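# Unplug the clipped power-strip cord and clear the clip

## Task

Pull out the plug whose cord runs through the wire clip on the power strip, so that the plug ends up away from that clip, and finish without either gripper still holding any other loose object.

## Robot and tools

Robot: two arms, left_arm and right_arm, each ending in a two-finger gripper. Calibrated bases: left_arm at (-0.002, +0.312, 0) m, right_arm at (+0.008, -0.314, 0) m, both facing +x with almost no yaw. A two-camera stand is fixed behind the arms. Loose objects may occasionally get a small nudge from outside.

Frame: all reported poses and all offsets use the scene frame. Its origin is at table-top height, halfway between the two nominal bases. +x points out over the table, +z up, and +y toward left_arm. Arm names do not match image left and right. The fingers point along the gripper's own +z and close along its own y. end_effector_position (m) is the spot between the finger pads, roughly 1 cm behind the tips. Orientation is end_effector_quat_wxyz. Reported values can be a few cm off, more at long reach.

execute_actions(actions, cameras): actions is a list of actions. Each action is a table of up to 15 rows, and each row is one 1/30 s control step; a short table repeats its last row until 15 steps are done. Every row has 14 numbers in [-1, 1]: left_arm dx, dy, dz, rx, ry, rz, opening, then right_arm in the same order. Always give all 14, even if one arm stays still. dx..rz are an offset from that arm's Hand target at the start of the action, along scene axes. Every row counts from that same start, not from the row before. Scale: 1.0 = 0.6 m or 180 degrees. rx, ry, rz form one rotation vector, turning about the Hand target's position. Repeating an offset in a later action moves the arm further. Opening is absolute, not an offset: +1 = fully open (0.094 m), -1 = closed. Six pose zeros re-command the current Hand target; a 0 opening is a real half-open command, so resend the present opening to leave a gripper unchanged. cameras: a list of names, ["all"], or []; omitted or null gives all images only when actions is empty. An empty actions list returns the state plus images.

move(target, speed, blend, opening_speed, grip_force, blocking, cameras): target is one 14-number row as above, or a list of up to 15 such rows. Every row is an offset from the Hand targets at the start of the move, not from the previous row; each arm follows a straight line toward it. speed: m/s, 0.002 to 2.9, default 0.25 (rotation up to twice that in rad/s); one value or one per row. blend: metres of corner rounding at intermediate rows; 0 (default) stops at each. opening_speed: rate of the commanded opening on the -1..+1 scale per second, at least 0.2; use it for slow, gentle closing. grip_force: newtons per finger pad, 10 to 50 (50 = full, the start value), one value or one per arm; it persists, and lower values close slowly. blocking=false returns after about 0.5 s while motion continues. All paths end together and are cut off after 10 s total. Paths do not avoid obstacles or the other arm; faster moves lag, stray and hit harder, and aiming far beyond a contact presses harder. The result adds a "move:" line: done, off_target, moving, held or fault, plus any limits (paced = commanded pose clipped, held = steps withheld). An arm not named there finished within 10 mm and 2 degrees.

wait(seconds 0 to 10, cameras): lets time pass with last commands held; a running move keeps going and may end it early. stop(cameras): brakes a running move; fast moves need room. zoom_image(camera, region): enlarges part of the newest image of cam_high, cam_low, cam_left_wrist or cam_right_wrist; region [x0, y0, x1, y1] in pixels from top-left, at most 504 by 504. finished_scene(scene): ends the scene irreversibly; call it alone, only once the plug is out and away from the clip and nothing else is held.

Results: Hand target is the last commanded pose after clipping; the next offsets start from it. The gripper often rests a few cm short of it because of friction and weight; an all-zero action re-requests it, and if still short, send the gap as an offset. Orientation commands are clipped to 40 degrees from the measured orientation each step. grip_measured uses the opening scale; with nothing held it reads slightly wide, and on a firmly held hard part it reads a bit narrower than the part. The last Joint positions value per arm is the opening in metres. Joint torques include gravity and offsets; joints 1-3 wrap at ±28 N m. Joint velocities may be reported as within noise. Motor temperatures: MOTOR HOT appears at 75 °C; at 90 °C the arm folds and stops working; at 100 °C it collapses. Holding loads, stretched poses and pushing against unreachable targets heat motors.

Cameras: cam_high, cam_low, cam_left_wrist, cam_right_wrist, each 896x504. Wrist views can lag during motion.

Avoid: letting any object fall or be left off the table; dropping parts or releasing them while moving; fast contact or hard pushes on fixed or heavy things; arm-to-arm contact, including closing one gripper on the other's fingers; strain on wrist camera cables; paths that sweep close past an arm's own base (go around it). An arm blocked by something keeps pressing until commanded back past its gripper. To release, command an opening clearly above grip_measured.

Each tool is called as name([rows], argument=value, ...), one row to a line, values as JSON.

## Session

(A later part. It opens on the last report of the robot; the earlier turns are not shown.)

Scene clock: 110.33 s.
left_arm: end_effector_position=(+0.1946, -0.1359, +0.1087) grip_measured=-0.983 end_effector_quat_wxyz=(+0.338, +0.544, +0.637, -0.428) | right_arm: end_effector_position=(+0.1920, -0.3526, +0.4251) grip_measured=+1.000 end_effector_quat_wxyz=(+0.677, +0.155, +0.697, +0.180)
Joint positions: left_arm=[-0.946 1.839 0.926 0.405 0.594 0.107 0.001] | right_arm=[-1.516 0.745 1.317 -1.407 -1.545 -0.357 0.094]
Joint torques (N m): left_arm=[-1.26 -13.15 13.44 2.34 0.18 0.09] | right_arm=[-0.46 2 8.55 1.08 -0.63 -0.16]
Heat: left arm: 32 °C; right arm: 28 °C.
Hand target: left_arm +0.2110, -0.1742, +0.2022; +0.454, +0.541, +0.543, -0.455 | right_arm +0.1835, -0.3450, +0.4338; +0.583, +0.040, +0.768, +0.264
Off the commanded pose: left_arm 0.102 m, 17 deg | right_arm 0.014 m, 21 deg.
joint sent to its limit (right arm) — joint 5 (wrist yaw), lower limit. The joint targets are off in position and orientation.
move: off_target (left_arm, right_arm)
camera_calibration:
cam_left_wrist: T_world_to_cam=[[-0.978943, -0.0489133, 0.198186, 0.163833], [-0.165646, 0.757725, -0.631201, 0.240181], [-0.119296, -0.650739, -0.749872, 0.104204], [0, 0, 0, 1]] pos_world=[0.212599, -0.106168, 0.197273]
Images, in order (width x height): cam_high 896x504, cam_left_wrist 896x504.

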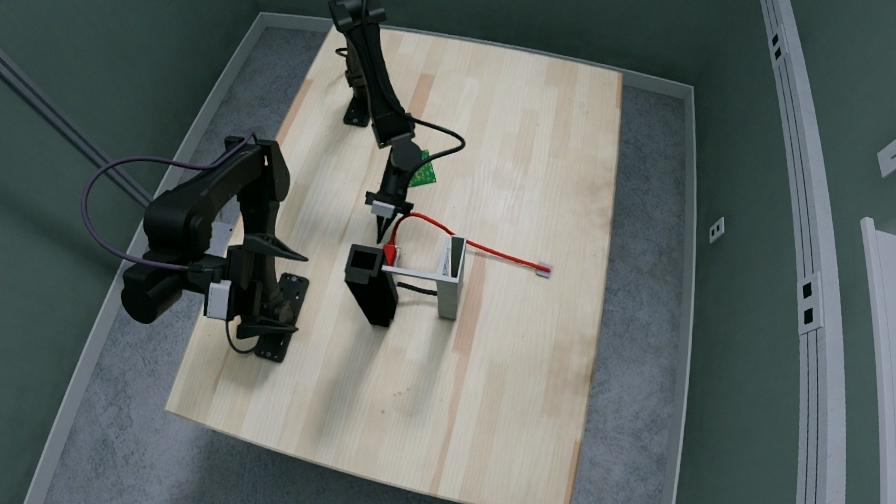

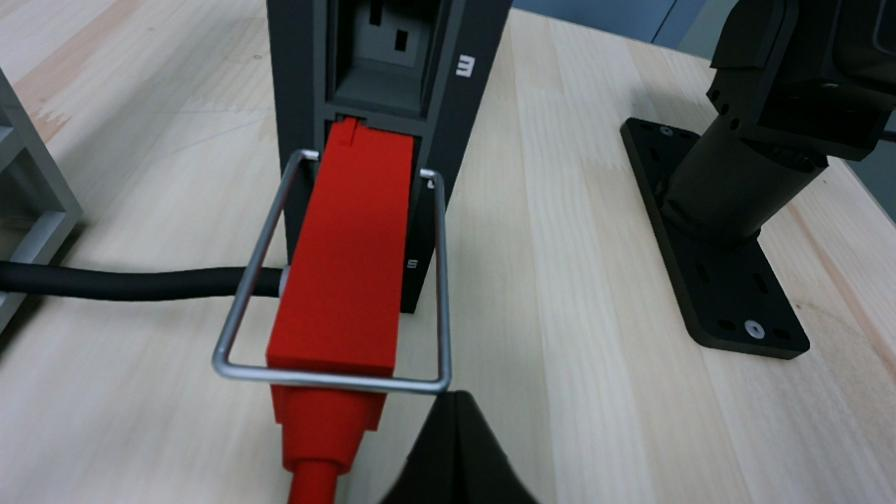

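move([
  [-0.01,0.14,-0.16,0,0,0,-1,0,0,0,0,0,0,1],
  [-0.02,0.14,-0.14,-0.0437,-0.498,-0.0437,-0.1,0,0,0,0,0,0,1],
], speed=0.2, cameras=["cam_high","cam_low","cam_left_wrist"])

zoom_image(camera="cam_high", region=[340, 150, 440, 270])

Scene clock: 142.20 s.
left_arm: end_effector_position=(+0.1996, -0.0907, +0.1051) grip_measured=-0.102 end_effector_quat_wxyz=(+0.685, +0.728, +0.024, -0.018) | right_arm: end_effector_position=(+0.1920, -0.3525, +0.4250) grip_measured=+1.000 end_effector_quat_wxyz=(+0.677, +0.155, +0.697, +0.180)
Joint positions: left_arm=[-0.836 2.026 0.595 1.35 0.721 1.564 0.042] | right_arm=[-1.516 0.745 1.317 -1.409 -1.545 -0.358 0.094]
Joint torques (N m): left_arm=[0.36 -6.5 3.1 1.9 0.17 0.04] | right_arm=[-0.38 2.11 8.55 1.1 -0.62 -0.15]
Motor temperatures (°C): left_arm=[24 32 31 39 22 21 24] | right_arm=[23 25 29 27 24 24 25]
Heat: left arm: 39 °C; right arm: 29 °C.
Hand target: left_arm +0.1990, -0.0902, +0.1182; +0.707, +0.707, +0.002, -0.001 | right_arm +0.1835, -0.3449, +0.4338; +0.583, +0.040, +0.768, +0.264
Off the commanded pose: left_arm 0.013 m, 5 deg | right_arm 0.014 m, 21 deg.
joint sent to its limit (right arm) — joint 5 (wrist yaw), lower limit. The joint targets are off in position and orientation.
move: off_target (left_arm, right_arm); target 2's new opening was sent with left_arm's hand 0.013 m and 5 deg from that target
camera_calibration:
cam_left_wrist: T_world_to_cam=[[-0.0821875, 0.0607248, -0.994765, 0.127955], [0.895626, 0.442319, -0.0469955, -0.0972787], [0.43715, -0.8948, -0.0907398, -0.070946], [0, 0, 0, 1]] pos_world=[0.128656, -0.0282242, 0.116276]
Images, in order (width x height): cam_high 896x504, cam_low 896x504, cam_left_wrist 896x504.

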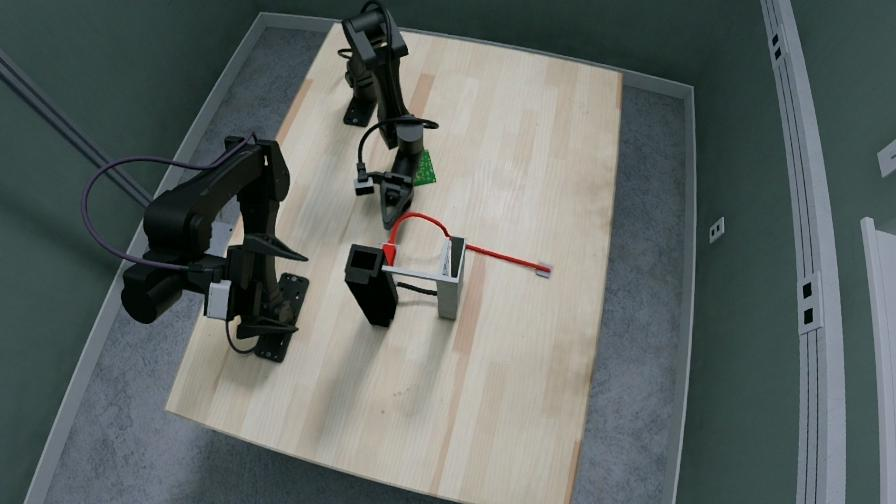

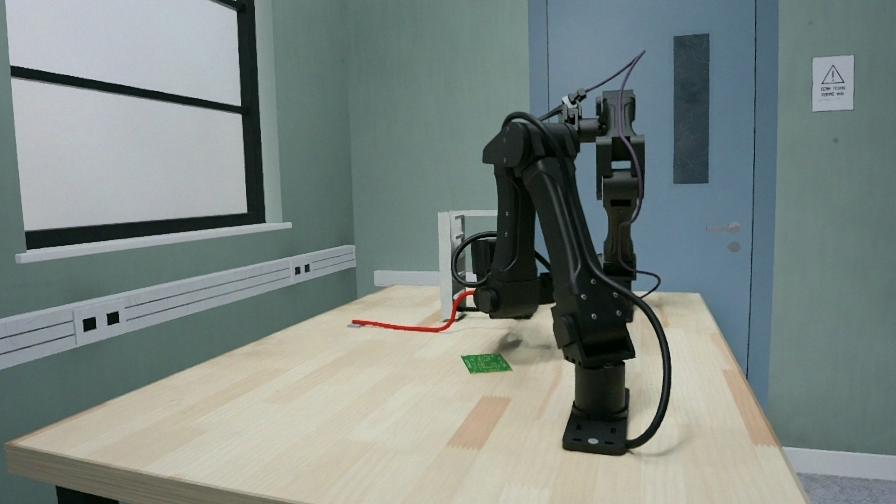

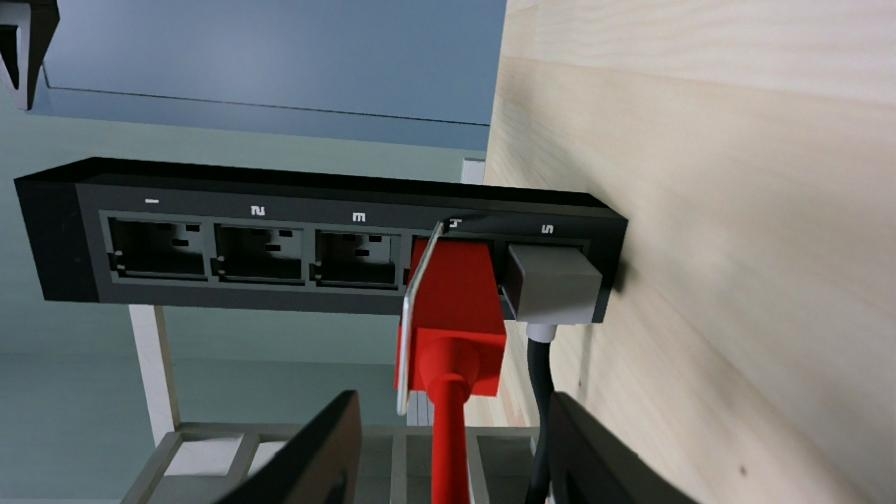

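Scaled by 4.200 from the camera's 896x504 image, which has a finer 1280x720 frame.

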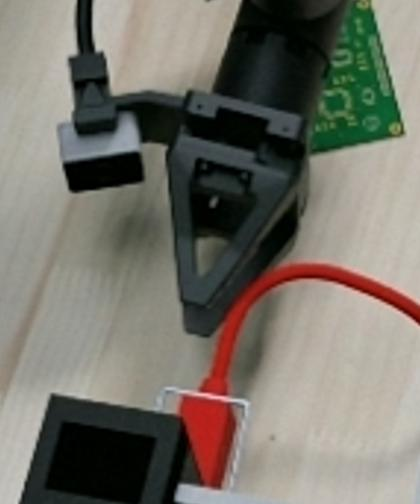

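move(target=[-0.006,-0.09,0.018,0,0,0,-0.1,0,0,0,0,0,0,1], speed=0.12, cameras=["cam_high","cam_left_wrist"])

zoom_image(camera="cam_high", region=[340, 180, 440, 280])

Scene clock: 158.20 s.
left_arm: end_effector_position=(+0.1899, -0.1379, +0.1231) grip_measured=-0.102 end_effector_quat_wxyz=(+0.701, +0.713, +0.001, -0.011) | right_arm: end_effector_position=(+0.1920, -0.3525, +0.4250) grip_measured=+1.000 end_effector_quat_wxyz=(+0.677, +0.155, +0.697, +0.180)
Joint positions: left_arm=[-0.943 2.066 0.737 1.308 0.636 1.565 0.042] | right_arm=[-1.516 0.745 1.317 -1.409 -1.545 -0.358 0.094]
Joint torques (N m): left_arm=[-0.23 -7.45 6.56 1.13 -0.2 -0.01] | right_arm=[-0.4 2.09 8.55 1.1 -0.62 -0.13]
Heat: left arm: 40 °C; right arm: 29 °C.
Hand target: left_arm +0.1955, -0.1442, +0.1291; +0.707, +0.707, +0.002, -0.001 | right_arm +0.1835, -0.3450, +0.4338; +0.583, +0.040, +0.768, +0.264
Off the commanded pose: left_arm 0.010 m, 1 deg | right_arm 0.014 m, 21 deg.
joint sent to its limit (right arm) — joint 5 (wrist yaw), lower limit. The joint targets are off in position and orientation.
move: off_target (right_arm)
camera_calibration:
cam_left_wrist: T_world_to_cam=[[-0.0394113, 0.0182289, -0.999057, 0.134446], [0.907131, 0.419908, -0.0281232, -0.0744846], [0.418999, -0.907384, -0.0330851, -0.112663], [0, 0, 0, 1]] pos_world=[0.120072, -0.0734026, 0.128497]
Images, in order (width x height): cam_high 896x504, cam_left_wrist 896x504.

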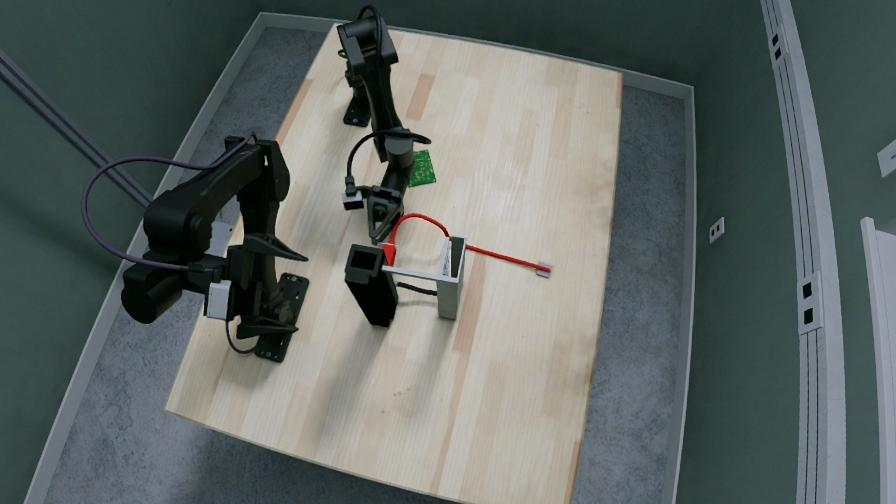

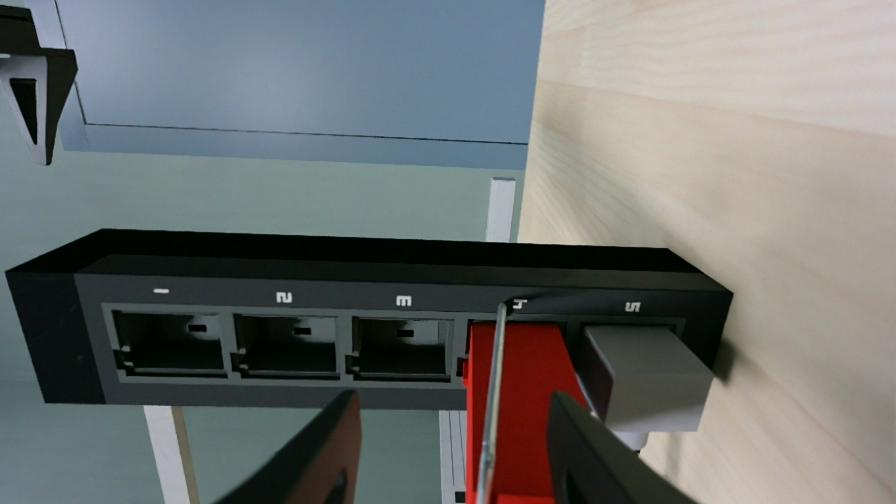

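Scaled by 5.040 from the camera's 896x504 image, which has a finer 1280x720 frame.

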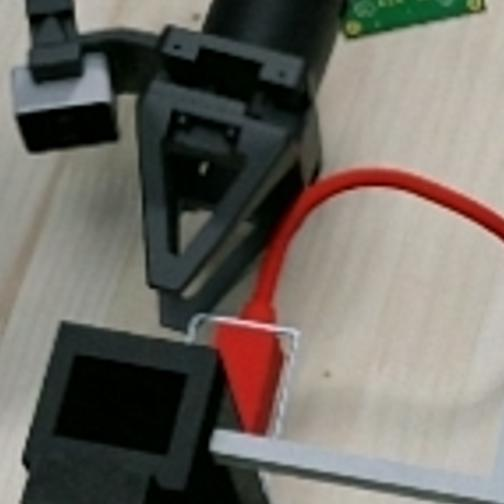

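move(target=[0.008,-0.022,-0.01,0,0,0,-0.1,0,0,0,0,0,0,1], speed=0.08, cameras=["cam_high","cam_left_wrist"])

zoom_image(camera="cam_high", region=[340, 180, 440, 280])

Scene clock: 162.70 s.
left_arm: end_effector_position=(+0.1890, -0.1499, +0.1139) grip_measured=-0.102 end_effector_quat_wxyz=(+0.697, +0.716, -0.001, -0.019) | right_arm: end_effector_position=(+0.1920, -0.3525, +0.4250) grip_measured=+1.000 end_effector_quat_wxyz=(+0.677, +0.155, +0.697, +0.180)
Joint positions: left_arm=[-0.96 2.114 0.784 1.297 0.633 1.565 0.042] | right_arm=[-1.516 0.745 1.317 -1.409 -1.545 -0.358 0.094]
Joint torques (N m): left_arm=[0.34 -7.62 7.51 1.18 -0.28 -0.01] | right_arm=[-0.44 2.06 8.49 1.1 -0.63 -0.15]
Heat: left arm: 39 °C; right arm: 29 °C.
Hand target: left_arm +0.2003, -0.1573, +0.1230; +0.707, +0.707, +0.002, -0.001 | right_arm +0.1835, -0.3450, +0.4338; +0.583, +0.040, +0.768, +0.264
Off the commanded pose: left_arm 0.016 m, 3 deg | right_arm 0.014 m, 21 deg.
joint sent to its limit (right arm) — joint 5 (wrist yaw), lower limit. The joint targets are off in position and orientation.
move: off_target (left_arm, right_arm)
camera_calibration:
cam_left_wrist: T_world_to_cam=[[-0.0470518, 0.0291773, -0.998466, 0.12841], [0.912591, 0.40769, -0.0310914, -0.0714103], [0.406158, -0.912654, -0.0458095, -0.120533], [0, 0, 0, 1]] pos_world=[0.120166, -0.0846385, 0.120472]
Images, in order (width x height): cam_high 896x504, cam_left_wrist 896x504.

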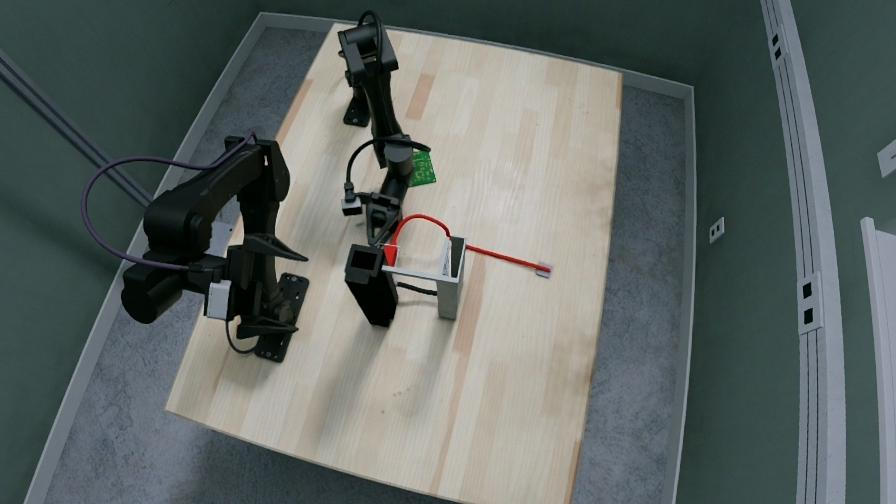

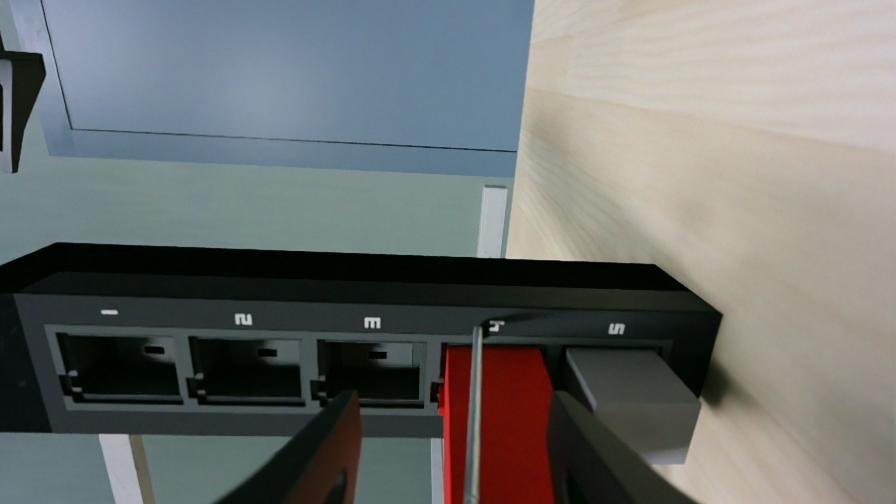

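Scaled by 5.040 from the camera's 896x504 image, which has a finer 1280x720 frame.

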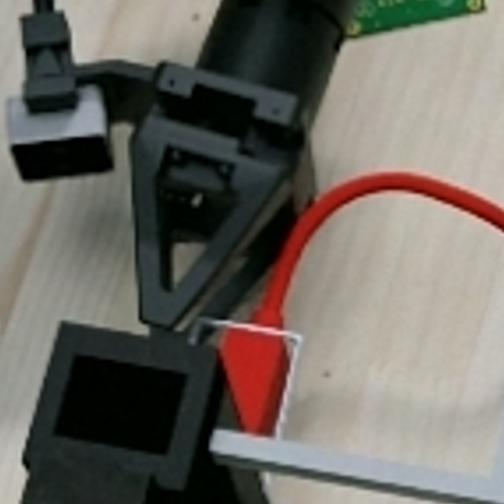

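move([
  [-0.01,0.02,-0.003,0,0,0.12,-0.5,0,0,0,0,0,0,1],
  [-0.004,-0.003,-0.006,0,0,0.12,-0.5,0,0,0,0,0,0,1],
], speed=0.1, cameras=["cam_high","cam_left_wrist"])

zoom_image(camera="cam_high", region=[340, 180, 440, 280])

Scene clock: 172.10 s.
left_arm: end_effector_position=(+0.1981, -0.1528, +0.1093) grip_measured=-0.498 end_effector_quat_wxyz=(+0.685, +0.704, +0.138, +0.127) | right_arm: end_effector_position=(+0.1920, -0.3525, +0.4250) grip_measured=+1.000 end_effector_quat_wxyz=(+0.677, +0.155, +0.697, +0.180)
Joint positions: left_arm=[-1.144 2.097 0.708 1.359 0.045 1.563 0.024] | right_arm=[-1.516 0.745 1.317 -1.409 -1.545 -0.358 0.094]
Joint torques (N m): left_arm=[-0.72 -8.1 5.87 1.31 -0.11 0.01] | right_arm=[-0.42 2.07 8.55 1.1 -0.63 -0.13]
Heat: left arm: 37 °C; right arm: 29 °C.
Hand target: left_arm +0.1979, -0.1592, +0.1195; +0.695, +0.694, +0.134, +0.131 | right_arm +0.1835, -0.3450, +0.4338; +0.583, +0.040, +0.768, +0.264
Off the commanded pose: left_arm 0.012 m, 2 deg | right_arm 0.014 m, 21 deg.
joint sent to its limit (right arm) — joint 5 (wrist yaw), lower limit. The joint targets are off in position and orientation.
move: off_target (left_arm, right_arm)
camera_calibration:
cam_left_wrist: T_world_to_cam=[[-0.0408458, 0.0173474, -0.999015, 0.12141], [0.679318, 0.73369, -0.0150345, 0.0155275], [0.732707, -0.679263, -0.0417526, -0.156401], [0, 0, 0, 1]] pos_world=[0.109007, -0.119736, 0.114993]
Images, in order (width x height): cam_high 896x504, cam_left_wrist 896x504.

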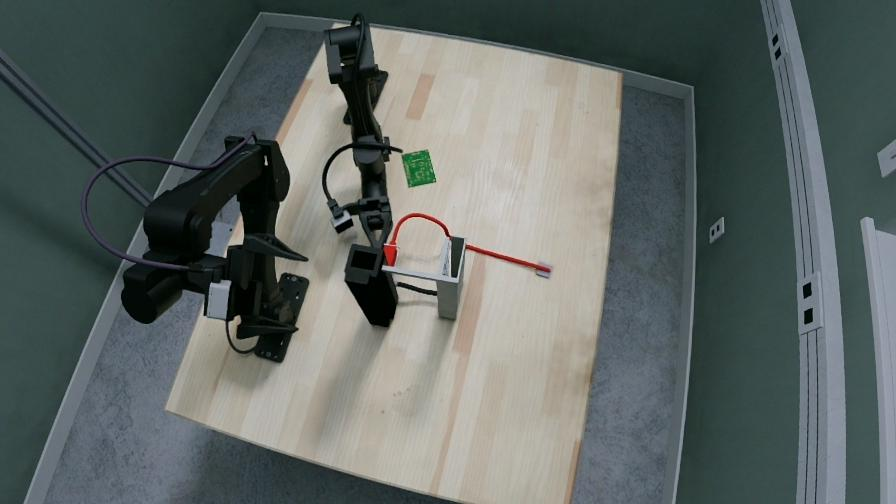

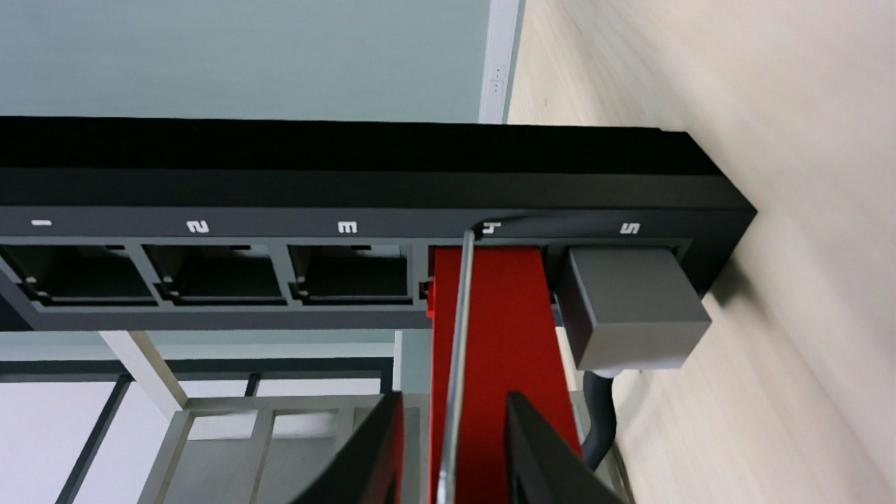

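Scaled by 5.040 from the camera's 896x504 image, which has a finer 1280x720 frame.

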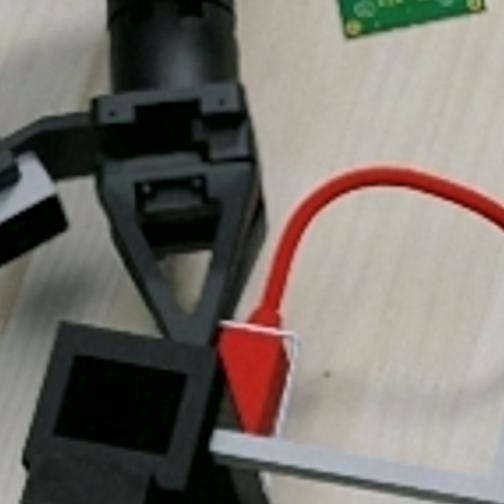

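move([
  [0,0.003,0,0,0,0,-1,0,0,0,0,0,0,1],
  [0,0,0.03,0.15,0,0,-1,0,0,0,0,0,0,1],
  [0,-0.015,0.055,0.305,0,0,-1,0,0,0,0,0,0,1],
], speed=0.12, blend=[0,0.004,0], cameras=["cam_high","cam_low","cam_left_wrist"])

zoom_image(camera="cam_high", region=[340, 180, 440, 280])

Scene clock: 182.27 s.
left_arm: end_effector_position=(+0.2001, -0.1751, +0.1539) grip_measured=-0.943 end_effector_quat_wxyz=(+0.324, +0.927, +0.066, +0.175) | right_arm: end_effector_position=(+0.1920, -0.3525, +0.4250) grip_measured=+1.000 end_effector_quat_wxyz=(+0.677, +0.155, +0.697, +0.180)
Joint positions: left_arm=[-1.226 1.914 1.554 -0.471 -0.154 1.828 0.003] | right_arm=[-1.516 0.745 1.317 -1.409 -1.545 -0.358 0.094]
Joint torques (N m): left_arm=[-0.49 -8.92 9.44 0.25 -0.31 0.12] | right_arm=[-0.43 2.06 8.47 1.09 -0.62 -0.14]
Heat: left arm: 35 °C; right arm: 29 °C.
Hand target: left_arm +0.1977, -0.1682, +0.1523; +0.297, +0.936, +0.058, +0.178 | right_arm +0.1835, -0.3450, +0.4338; +0.583, +0.040, +0.768, +0.264
Off the commanded pose: left_arm 0.007 m, 3 deg | right_arm 0.014 m, 21 deg.
joint sent to its limit (right arm) — joint 5 (wrist yaw), lower limit. The joint targets are off in position and orientation.
move: off_target (left_arm, right_arm)
camera_calibration:
cam_left_wrist: T_world_to_cam=[[-0.0302948, 0.776812, -0.629003, 0.240398], [0.680123, 0.47717, 0.556544, -0.101776], [0.732472, -0.410939, -0.542784, -0.0470856], [0, 0, 0, 1]] pos_world=[0.110992, -0.157529, 0.182296]
Images, in order (width x height): cam_high 896x504, cam_low 896x504, cam_left_wrist 896x504.

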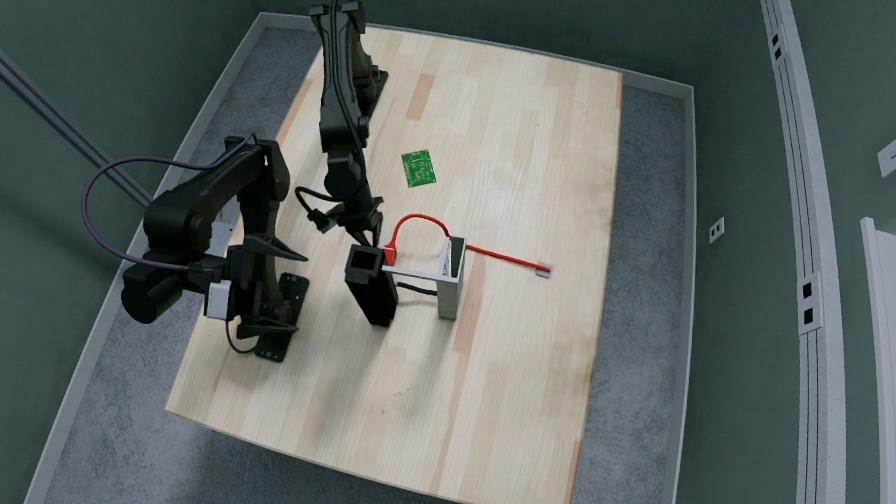

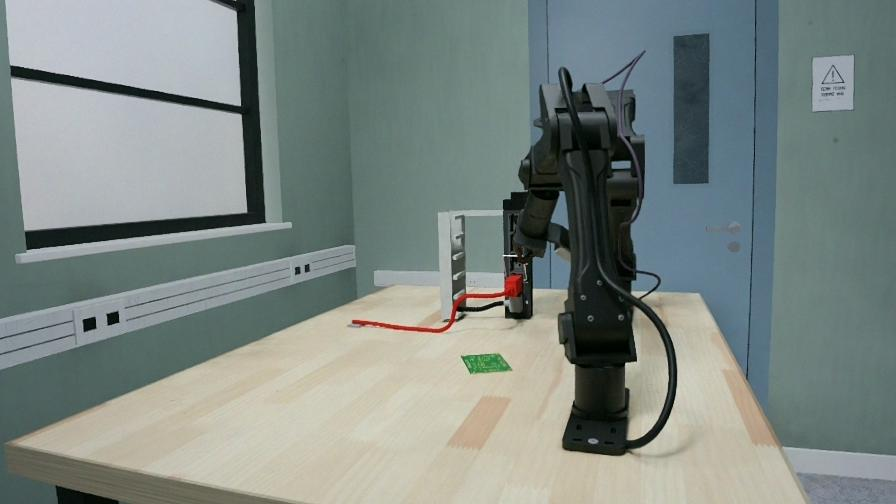

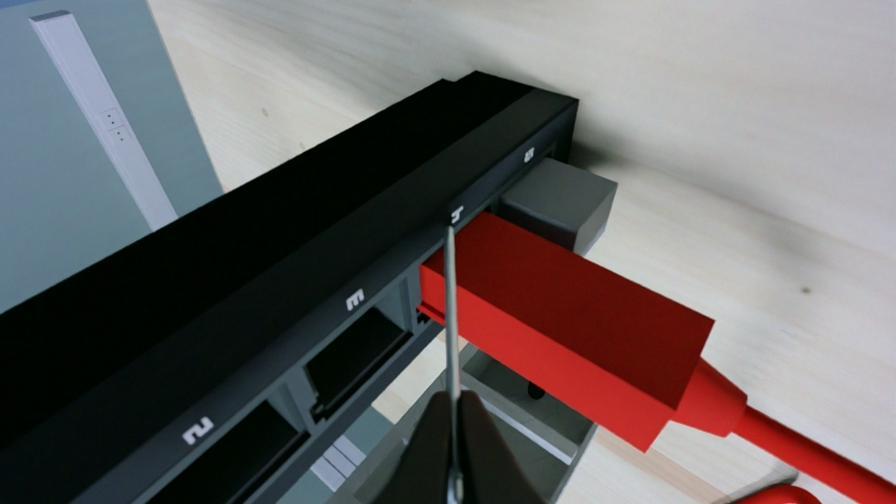

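Scaled by 5.040 from the camera's 896x504 image, which has a finer 1280x720 frame.

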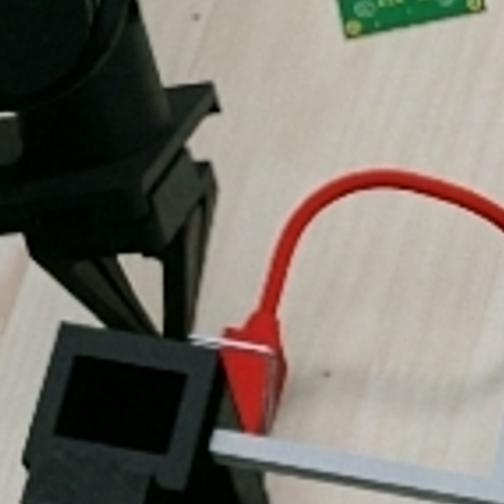

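move([
  [0,-0.012,0.008,0.1,0,0,-1,0,0,0,0,0,0,1],
  [0,-0.01,0.006,0.1,0,0,-0.4,0,0,0,0,0,0,1],
  [-0.04,0.09,0.1,0.1,0,0,-0.4,0,0,0,0,0,0,1],
], speed=0.12, cameras=["cam_high","cam_left_wrist"])

zoom_image(camera="cam_high", region=[340, 180, 440, 280])

Scene clock: 190.30 s.
left_arm: end_effector_position=(+0.1911, -0.1498, +0.1674) grip_measured=-0.402 end_effector_quat_wxyz=(+0.139, +0.972, +0.033, +0.184) | right_arm: end_effector_position=(+0.1920, -0.3525, +0.4250) grip_measured=+1.000 end_effector_quat_wxyz=(+0.677, +0.155, +0.697, +0.180)
Joint positions: left_arm=[-1.27 2.138 2.108 -1.163 -0.28 1.853 0.028] | right_arm=[-1.516 0.745 1.317 -1.409 -1.545 -0.358 0.094]
Joint torques (N m): left_arm=[0.06 -10.11 6.26 0.44 -0.13 -0.01] | right_arm=[-0.38 2.13 8.51 1.11 -0.61 -0.14]
Motor temperatures (°C): left_arm=[24 31 29 34 22 21 24] | right_arm=[23 25 29 27 24 24 25]
Heat: left arm: 34 °C; right arm: 29 °C.
Hand target: left_arm +0.1907, -0.1505, +0.1658; +0.139, +0.973, +0.032, +0.182 (not the last commanded pose) | right_arm +0.1835, -0.3449, +0.4337; +0.583, +0.040, +0.768, +0.264
Off the commanded pose: left_arm 0.060 m, 1 deg | right_arm 0.014 m, 21 deg.
joint sent to its limit (right arm) — joint 5 (wrist yaw), lower limit. The joint targets are off in position and orientation.
move: held (left_arm; a check stopped the path), off_target (right_arm); path passed 2 of 3 targets; target 2's new opening was sent with left_arm's hand 0.017 m and 5 deg from that target; limits=held
pose unreachable (left arm): on one or more control steps of this call, first in action 0 (counted from 0), this arm could not follow its commanded pose, so it was not sent that pose on those steps. It may still have moved: this result reports where it is.
cause: moving toward the commanded pose would bring a part of the arm too close to another arm (this arm's wrist camera and the right arm's forearm (the part past joint 3), at the place that arm is still heading or pushing toward).
camera_calibration:
cam_left_wrist: T_world_to_cam=[[-0.0333857, 0.956613, -0.289444, 0.19965], [0.679783, 0.234033, 0.695071, -0.174823], [0.732653, -0.173553, -0.658102, 0.0320892], [0, 0, 0, 1]] pos_world=[0.101997, -0.144504, 0.20042]
Images, in order (width x height): cam_high 896x504, cam_left_wrist 896x504.

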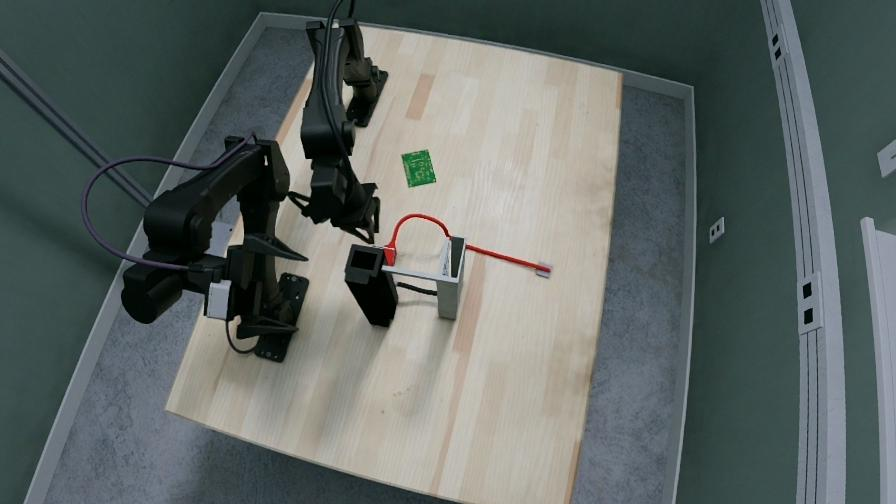

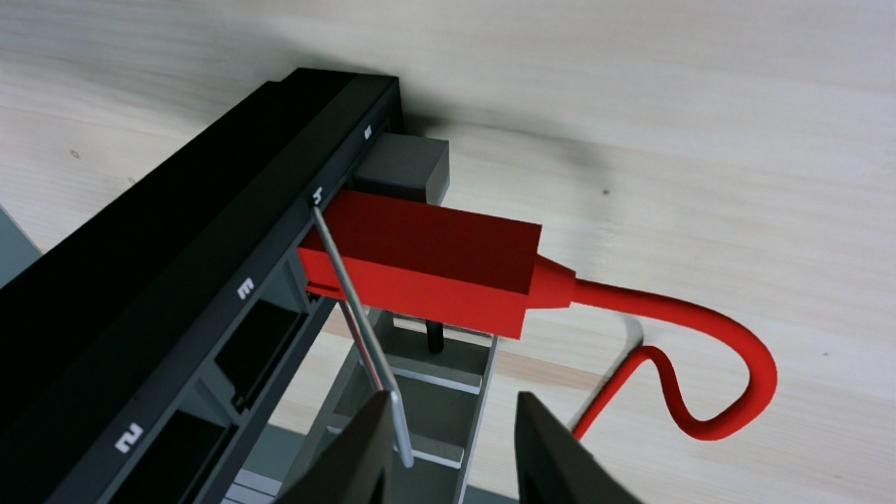

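Scaled by 5.040 from the camera's 896x504 image, which has a finer 1280x720 frame.

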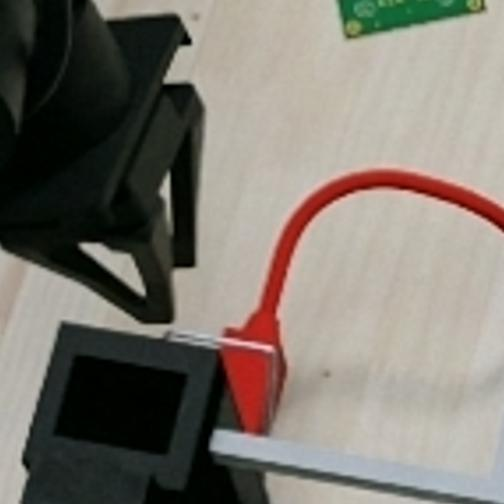

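move([
  [0,0.13,0.03,0,0,0,-0.4,0,0,0,0,0,0,1],
  [0.051,0.134,-0.07,-0.366,0.459,0.278,0.3,0,0,0,0,0,0,1],
], speed=[0.25,0.4], blend=[0.02,0], cameras=["cam_high","cam_left_wrist"])

zoom_image(camera="cam_high", region=[340, 180, 440, 280])

Scene clock: 203.40 s.
left_arm: end_effector_position=(+0.2250, -0.0693, +0.1274) grip_measured=+0.298 end_effector_quat_wxyz=(+0.460, +0.545, +0.537, -0.450) | right_arm: end_effector_position=(+0.1920, -0.3525, +0.4250) grip_measured=+1.000 end_effector_quat_wxyz=(+0.677, +0.155, +0.697, +0.180)
Joint positions: left_arm=[-0.73 1.808 0.658 0.897 0.816 0.204 0.061] | right_arm=[-1.516 0.745 1.317 -1.409 -1.545 -0.358 0.094]
Joint torques (N m): left_arm=[-0.72 -6.11 3.82 1.21 0.06 -0.21] | right_arm=[-0.43 2.1 8.49 1.1 -0.62 -0.14]
Heat: left arm: 33 °C; right arm: 29 °C.
Hand target: left_arm +0.2214, -0.0701, +0.1238; +0.454, +0.540, +0.543, -0.456 | right_arm +0.1835, -0.3449, +0.4337; +0.583, +0.040, +0.768, +0.264
Off the commanded pose: left_arm 0.005 m, 1 deg | right_arm 0.014 m, 21 deg.
joint sent to its limit (right arm) — joint 5 (wrist yaw), lower limit. The joint targets are off in position and orientation.
move: off_target (right_arm)
camera_calibration:
cam_left_wrist: T_world_to_cam=[[-0.999981, -0.00289207, 0.00537626, 0.225595], [-0.00605661, 0.580393, -0.814314, 0.181715], [-0.000765291, -0.814331, -0.5804, 0.10566], [0, 0, 0, 1]] pos_world=[0.226773, -0.0187714, 0.208086]
Images, in order (width x height): cam_high 896x504, cam_left_wrist 896x504.

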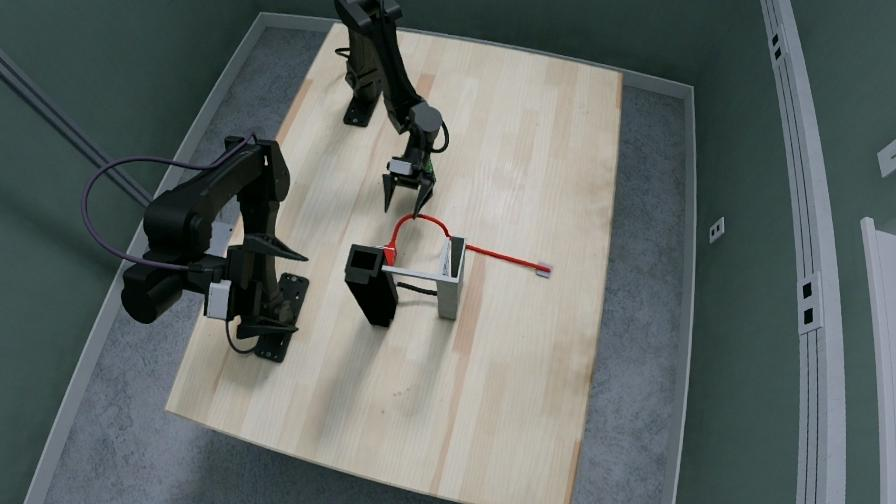

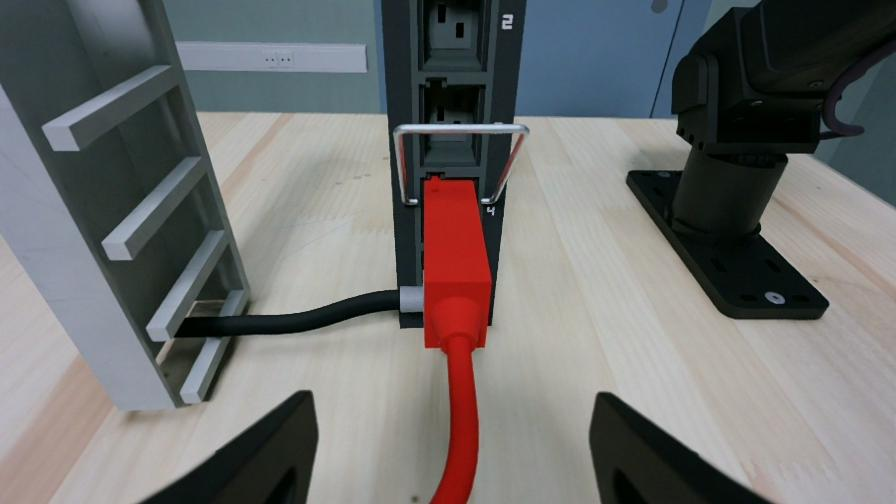

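Scaled by 5.040 from the camera's 896x504 image, which has a finer 1280x720 frame.

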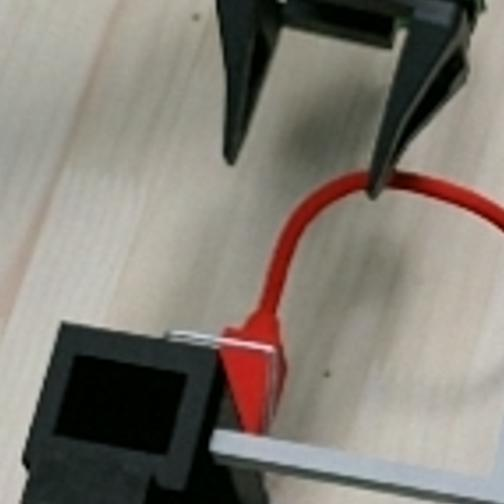

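move(target=[-0.003,-0.143,-0.03,0,0,0,0.3,0,0,0,0,0,0,1], speed=0.15, cameras=["cam_high","cam_left_wrist"])

zoom_image(camera="cam_high", region=[340, 180, 440, 280])

Scene clock: 208.13 s.
left_arm: end_effector_position=(+0.2158, -0.1504, +0.1065) grip_measured=+0.298 end_effector_quat_wxyz=(+0.455, +0.547, +0.535, -0.456) | right_arm: end_effector_position=(+0.1920, -0.3525, +0.4250) grip_measured=+1.000 end_effector_quat_wxyz=(+0.677, +0.155, +0.697, +0.180)
Joint positions: left_arm=[-0.91 2.041 0.875 0.948 0.655 0.144 0.061] | right_arm=[-1.516 0.745 1.317 -1.409 -1.545 -0.358 0.094]
Joint torques (N m): left_arm=[-0.39 -7.39 6.9 1.06 -0.09 -0.17] | right_arm=[-0.44 2.04 8.49 1.1 -0.64 -0.14]
Heat: left arm: 34 °C; right arm: 29 °C.
Hand target: left_arm +0.2197, -0.1559, +0.1057; +0.454, +0.540, +0.543, -0.456 | right_arm +0.1835, -0.3449, +0.4337; +0.583, +0.040, +0.768, +0.264
Off the commanded pose: left_arm 0.007 m, 1 deg | right_arm 0.014 m, 21 deg.
joint sent to its limit (right arm) — joint 5 (wrist yaw), lower limit. The joint targets are off in position and orientation.
move: off_target (right_arm)
camera_calibration:
cam_left_wrist: T_world_to_cam=[[-0.999871, 0.0103435, 0.012277, 0.217457], [-0.00400679, 0.579762, -0.814776, 0.211215], [-0.0155453, -0.81472, -0.579646, 0.0304543], [0, 0, 0, 1]] pos_world=[0.218749, -0.0998922, 0.187076]
Images, in order (width x height): cam_high 896x504, cam_left_wrist 896x504.

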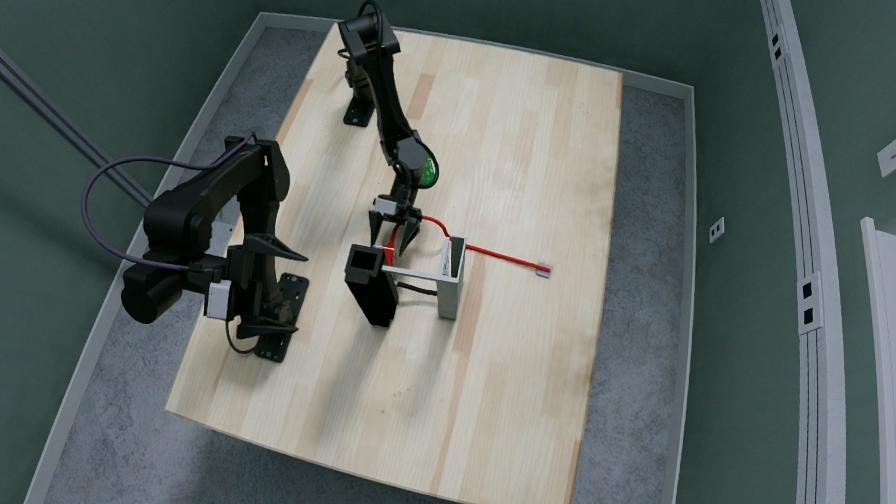

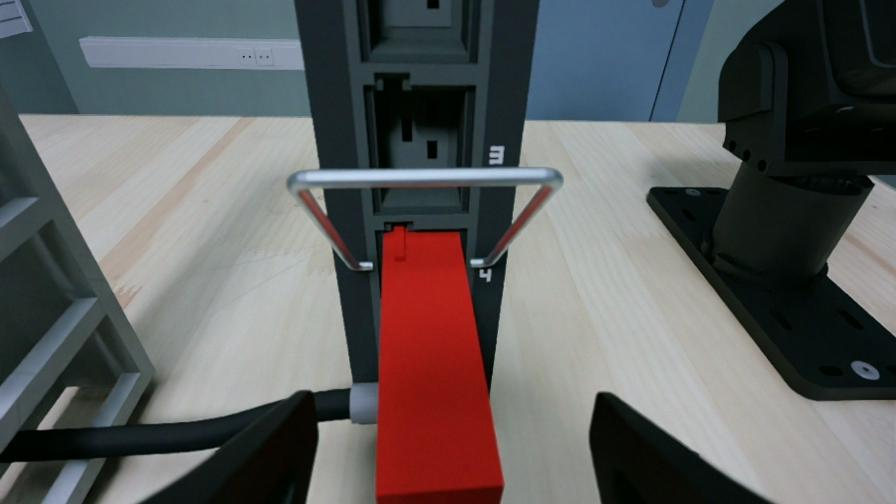

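Scaled by 5.040 from the camera's 896x504 image, which has a finer 1280x720 frame.

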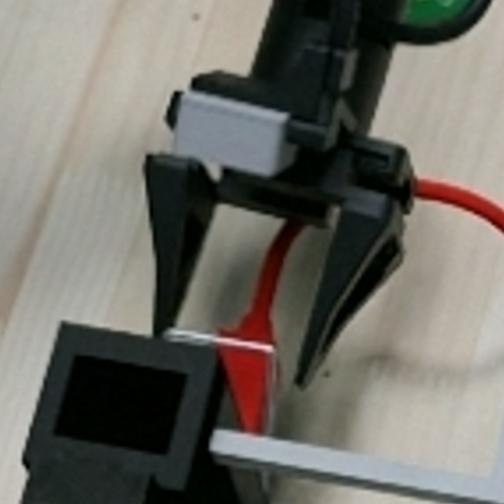

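move([
  [0.006,0,-0.01,0,0,0,0.3,0,0,0,0,0,0,1],
  [0.006,0,-0.01,0,0,0,-1,0,0,0,0,0,0,1],
  [0.004,0.2,-0.01,0,0,0,-1,0,0,0,0,0,0,1],
], speed=0.12, cameras=["cam_high","cam_low","cam_left_wrist"])

zoom_image(camera="cam_high", region=[340, 150, 440, 280])

Scene clock: 220.07 s.
left_arm: end_effector_position=(+0.2260, -0.0371, +0.0855) grip_measured=-0.489 end_effector_quat_wxyz=(+0.443, +0.535, +0.561, -0.449) | right_arm: end_effector_position=(+0.1920, -0.3525, +0.4250) grip_measured=+1.000 end_effector_quat_wxyz=(+0.677, +0.155, +0.697, +0.180)
Joint positions: left_arm=[-0.652 1.891 0.55 1.021 0.871 0.218 0.024] | right_arm=[-1.516 0.745 1.317 -1.409 -1.545 -0.358 0.094]
Joint torques (N m): left_arm=[0.38 -9.21 3.06 1.15 0.45 -0.01] | right_arm=[-0.38 2.03 8.54 1.1 -0.6 -0.15]
Heat: left arm: 34 °C; right arm: 29 °C.
Hand target: left_arm +0.2221, -0.0359, +0.0998; +0.454, +0.540, +0.543, -0.455 | right_arm +0.1835, -0.3449, +0.4337; +0.583, +0.040, +0.768, +0.264
Off the commanded pose: left_arm 0.015 m, 3 deg | right_arm 0.014 m, 21 deg.
joint sent to its limit (right arm) — joint 5 (wrist yaw), lower limit. The joint targets are off in position and orientation.
move: off_target (left_arm, right_arm)
camera_calibration:
cam_left_wrist: T_world_to_cam=[[-0.998294, -0.0264571, 0.0520566, 0.221677], [-0.0574473, 0.604851, -0.794264, 0.139812], [-0.0104726, -0.795899, -0.605339, 0.112473], [0, 0, 0, 1]] pos_world=[0.230508, 0.0108165, 0.167592]
Images, in order (width x height): cam_high 896x504, cam_low 896x504, cam_left_wrist 896x504.

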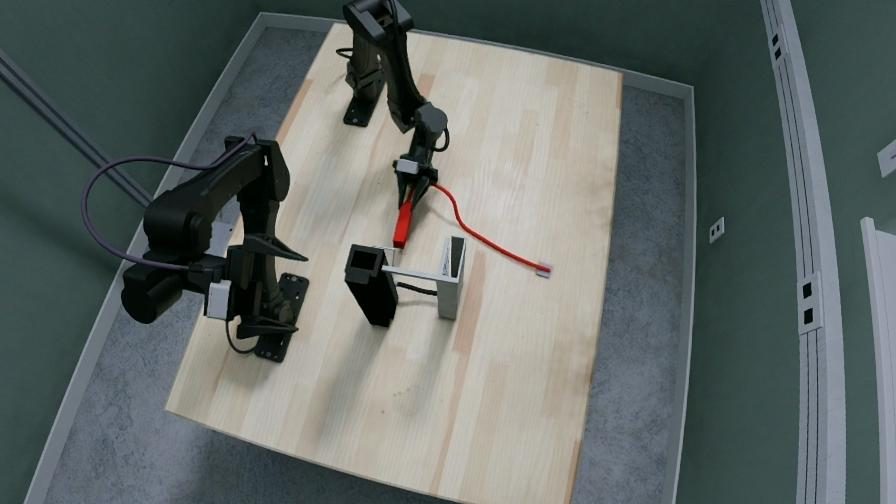

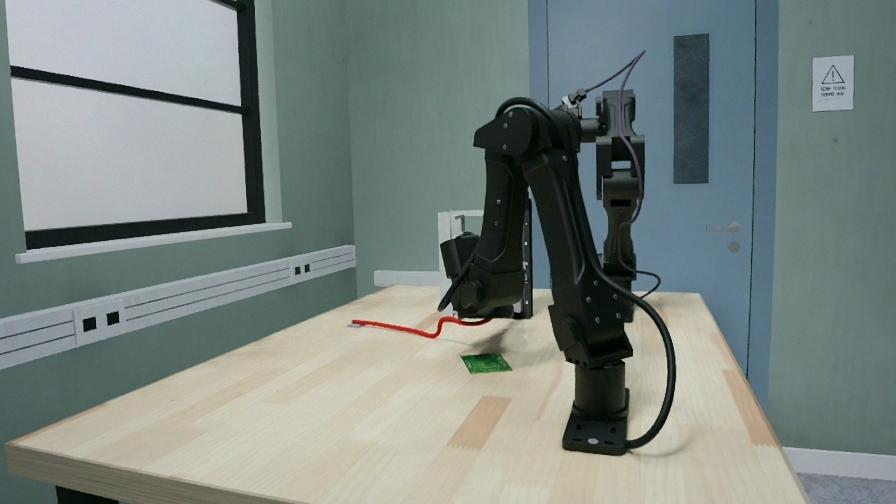

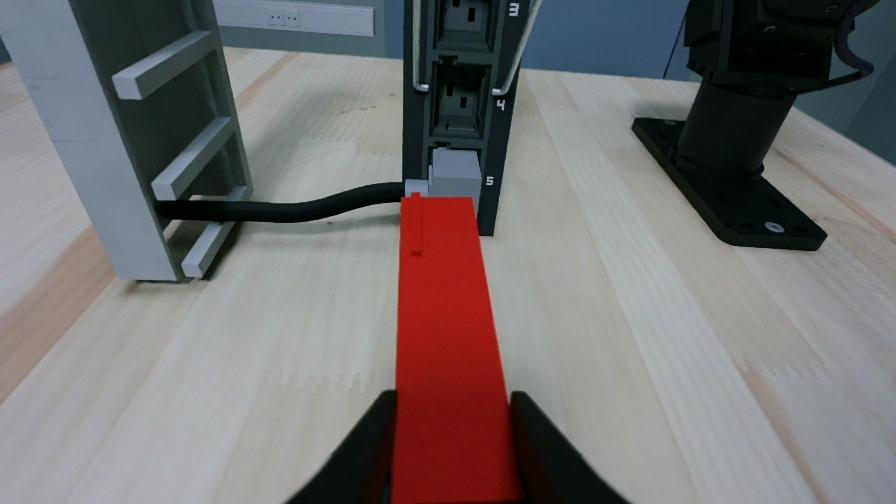

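Scaled by 3.877 from the camera's 896x504 image, which has a finer 1280x720 frame.

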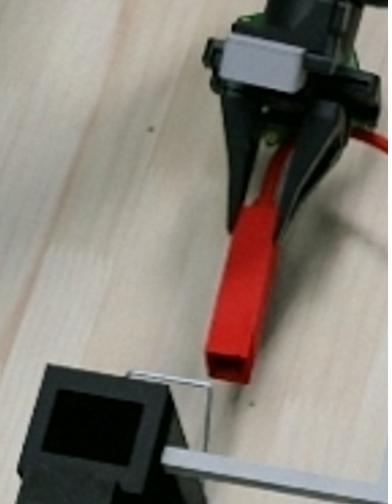

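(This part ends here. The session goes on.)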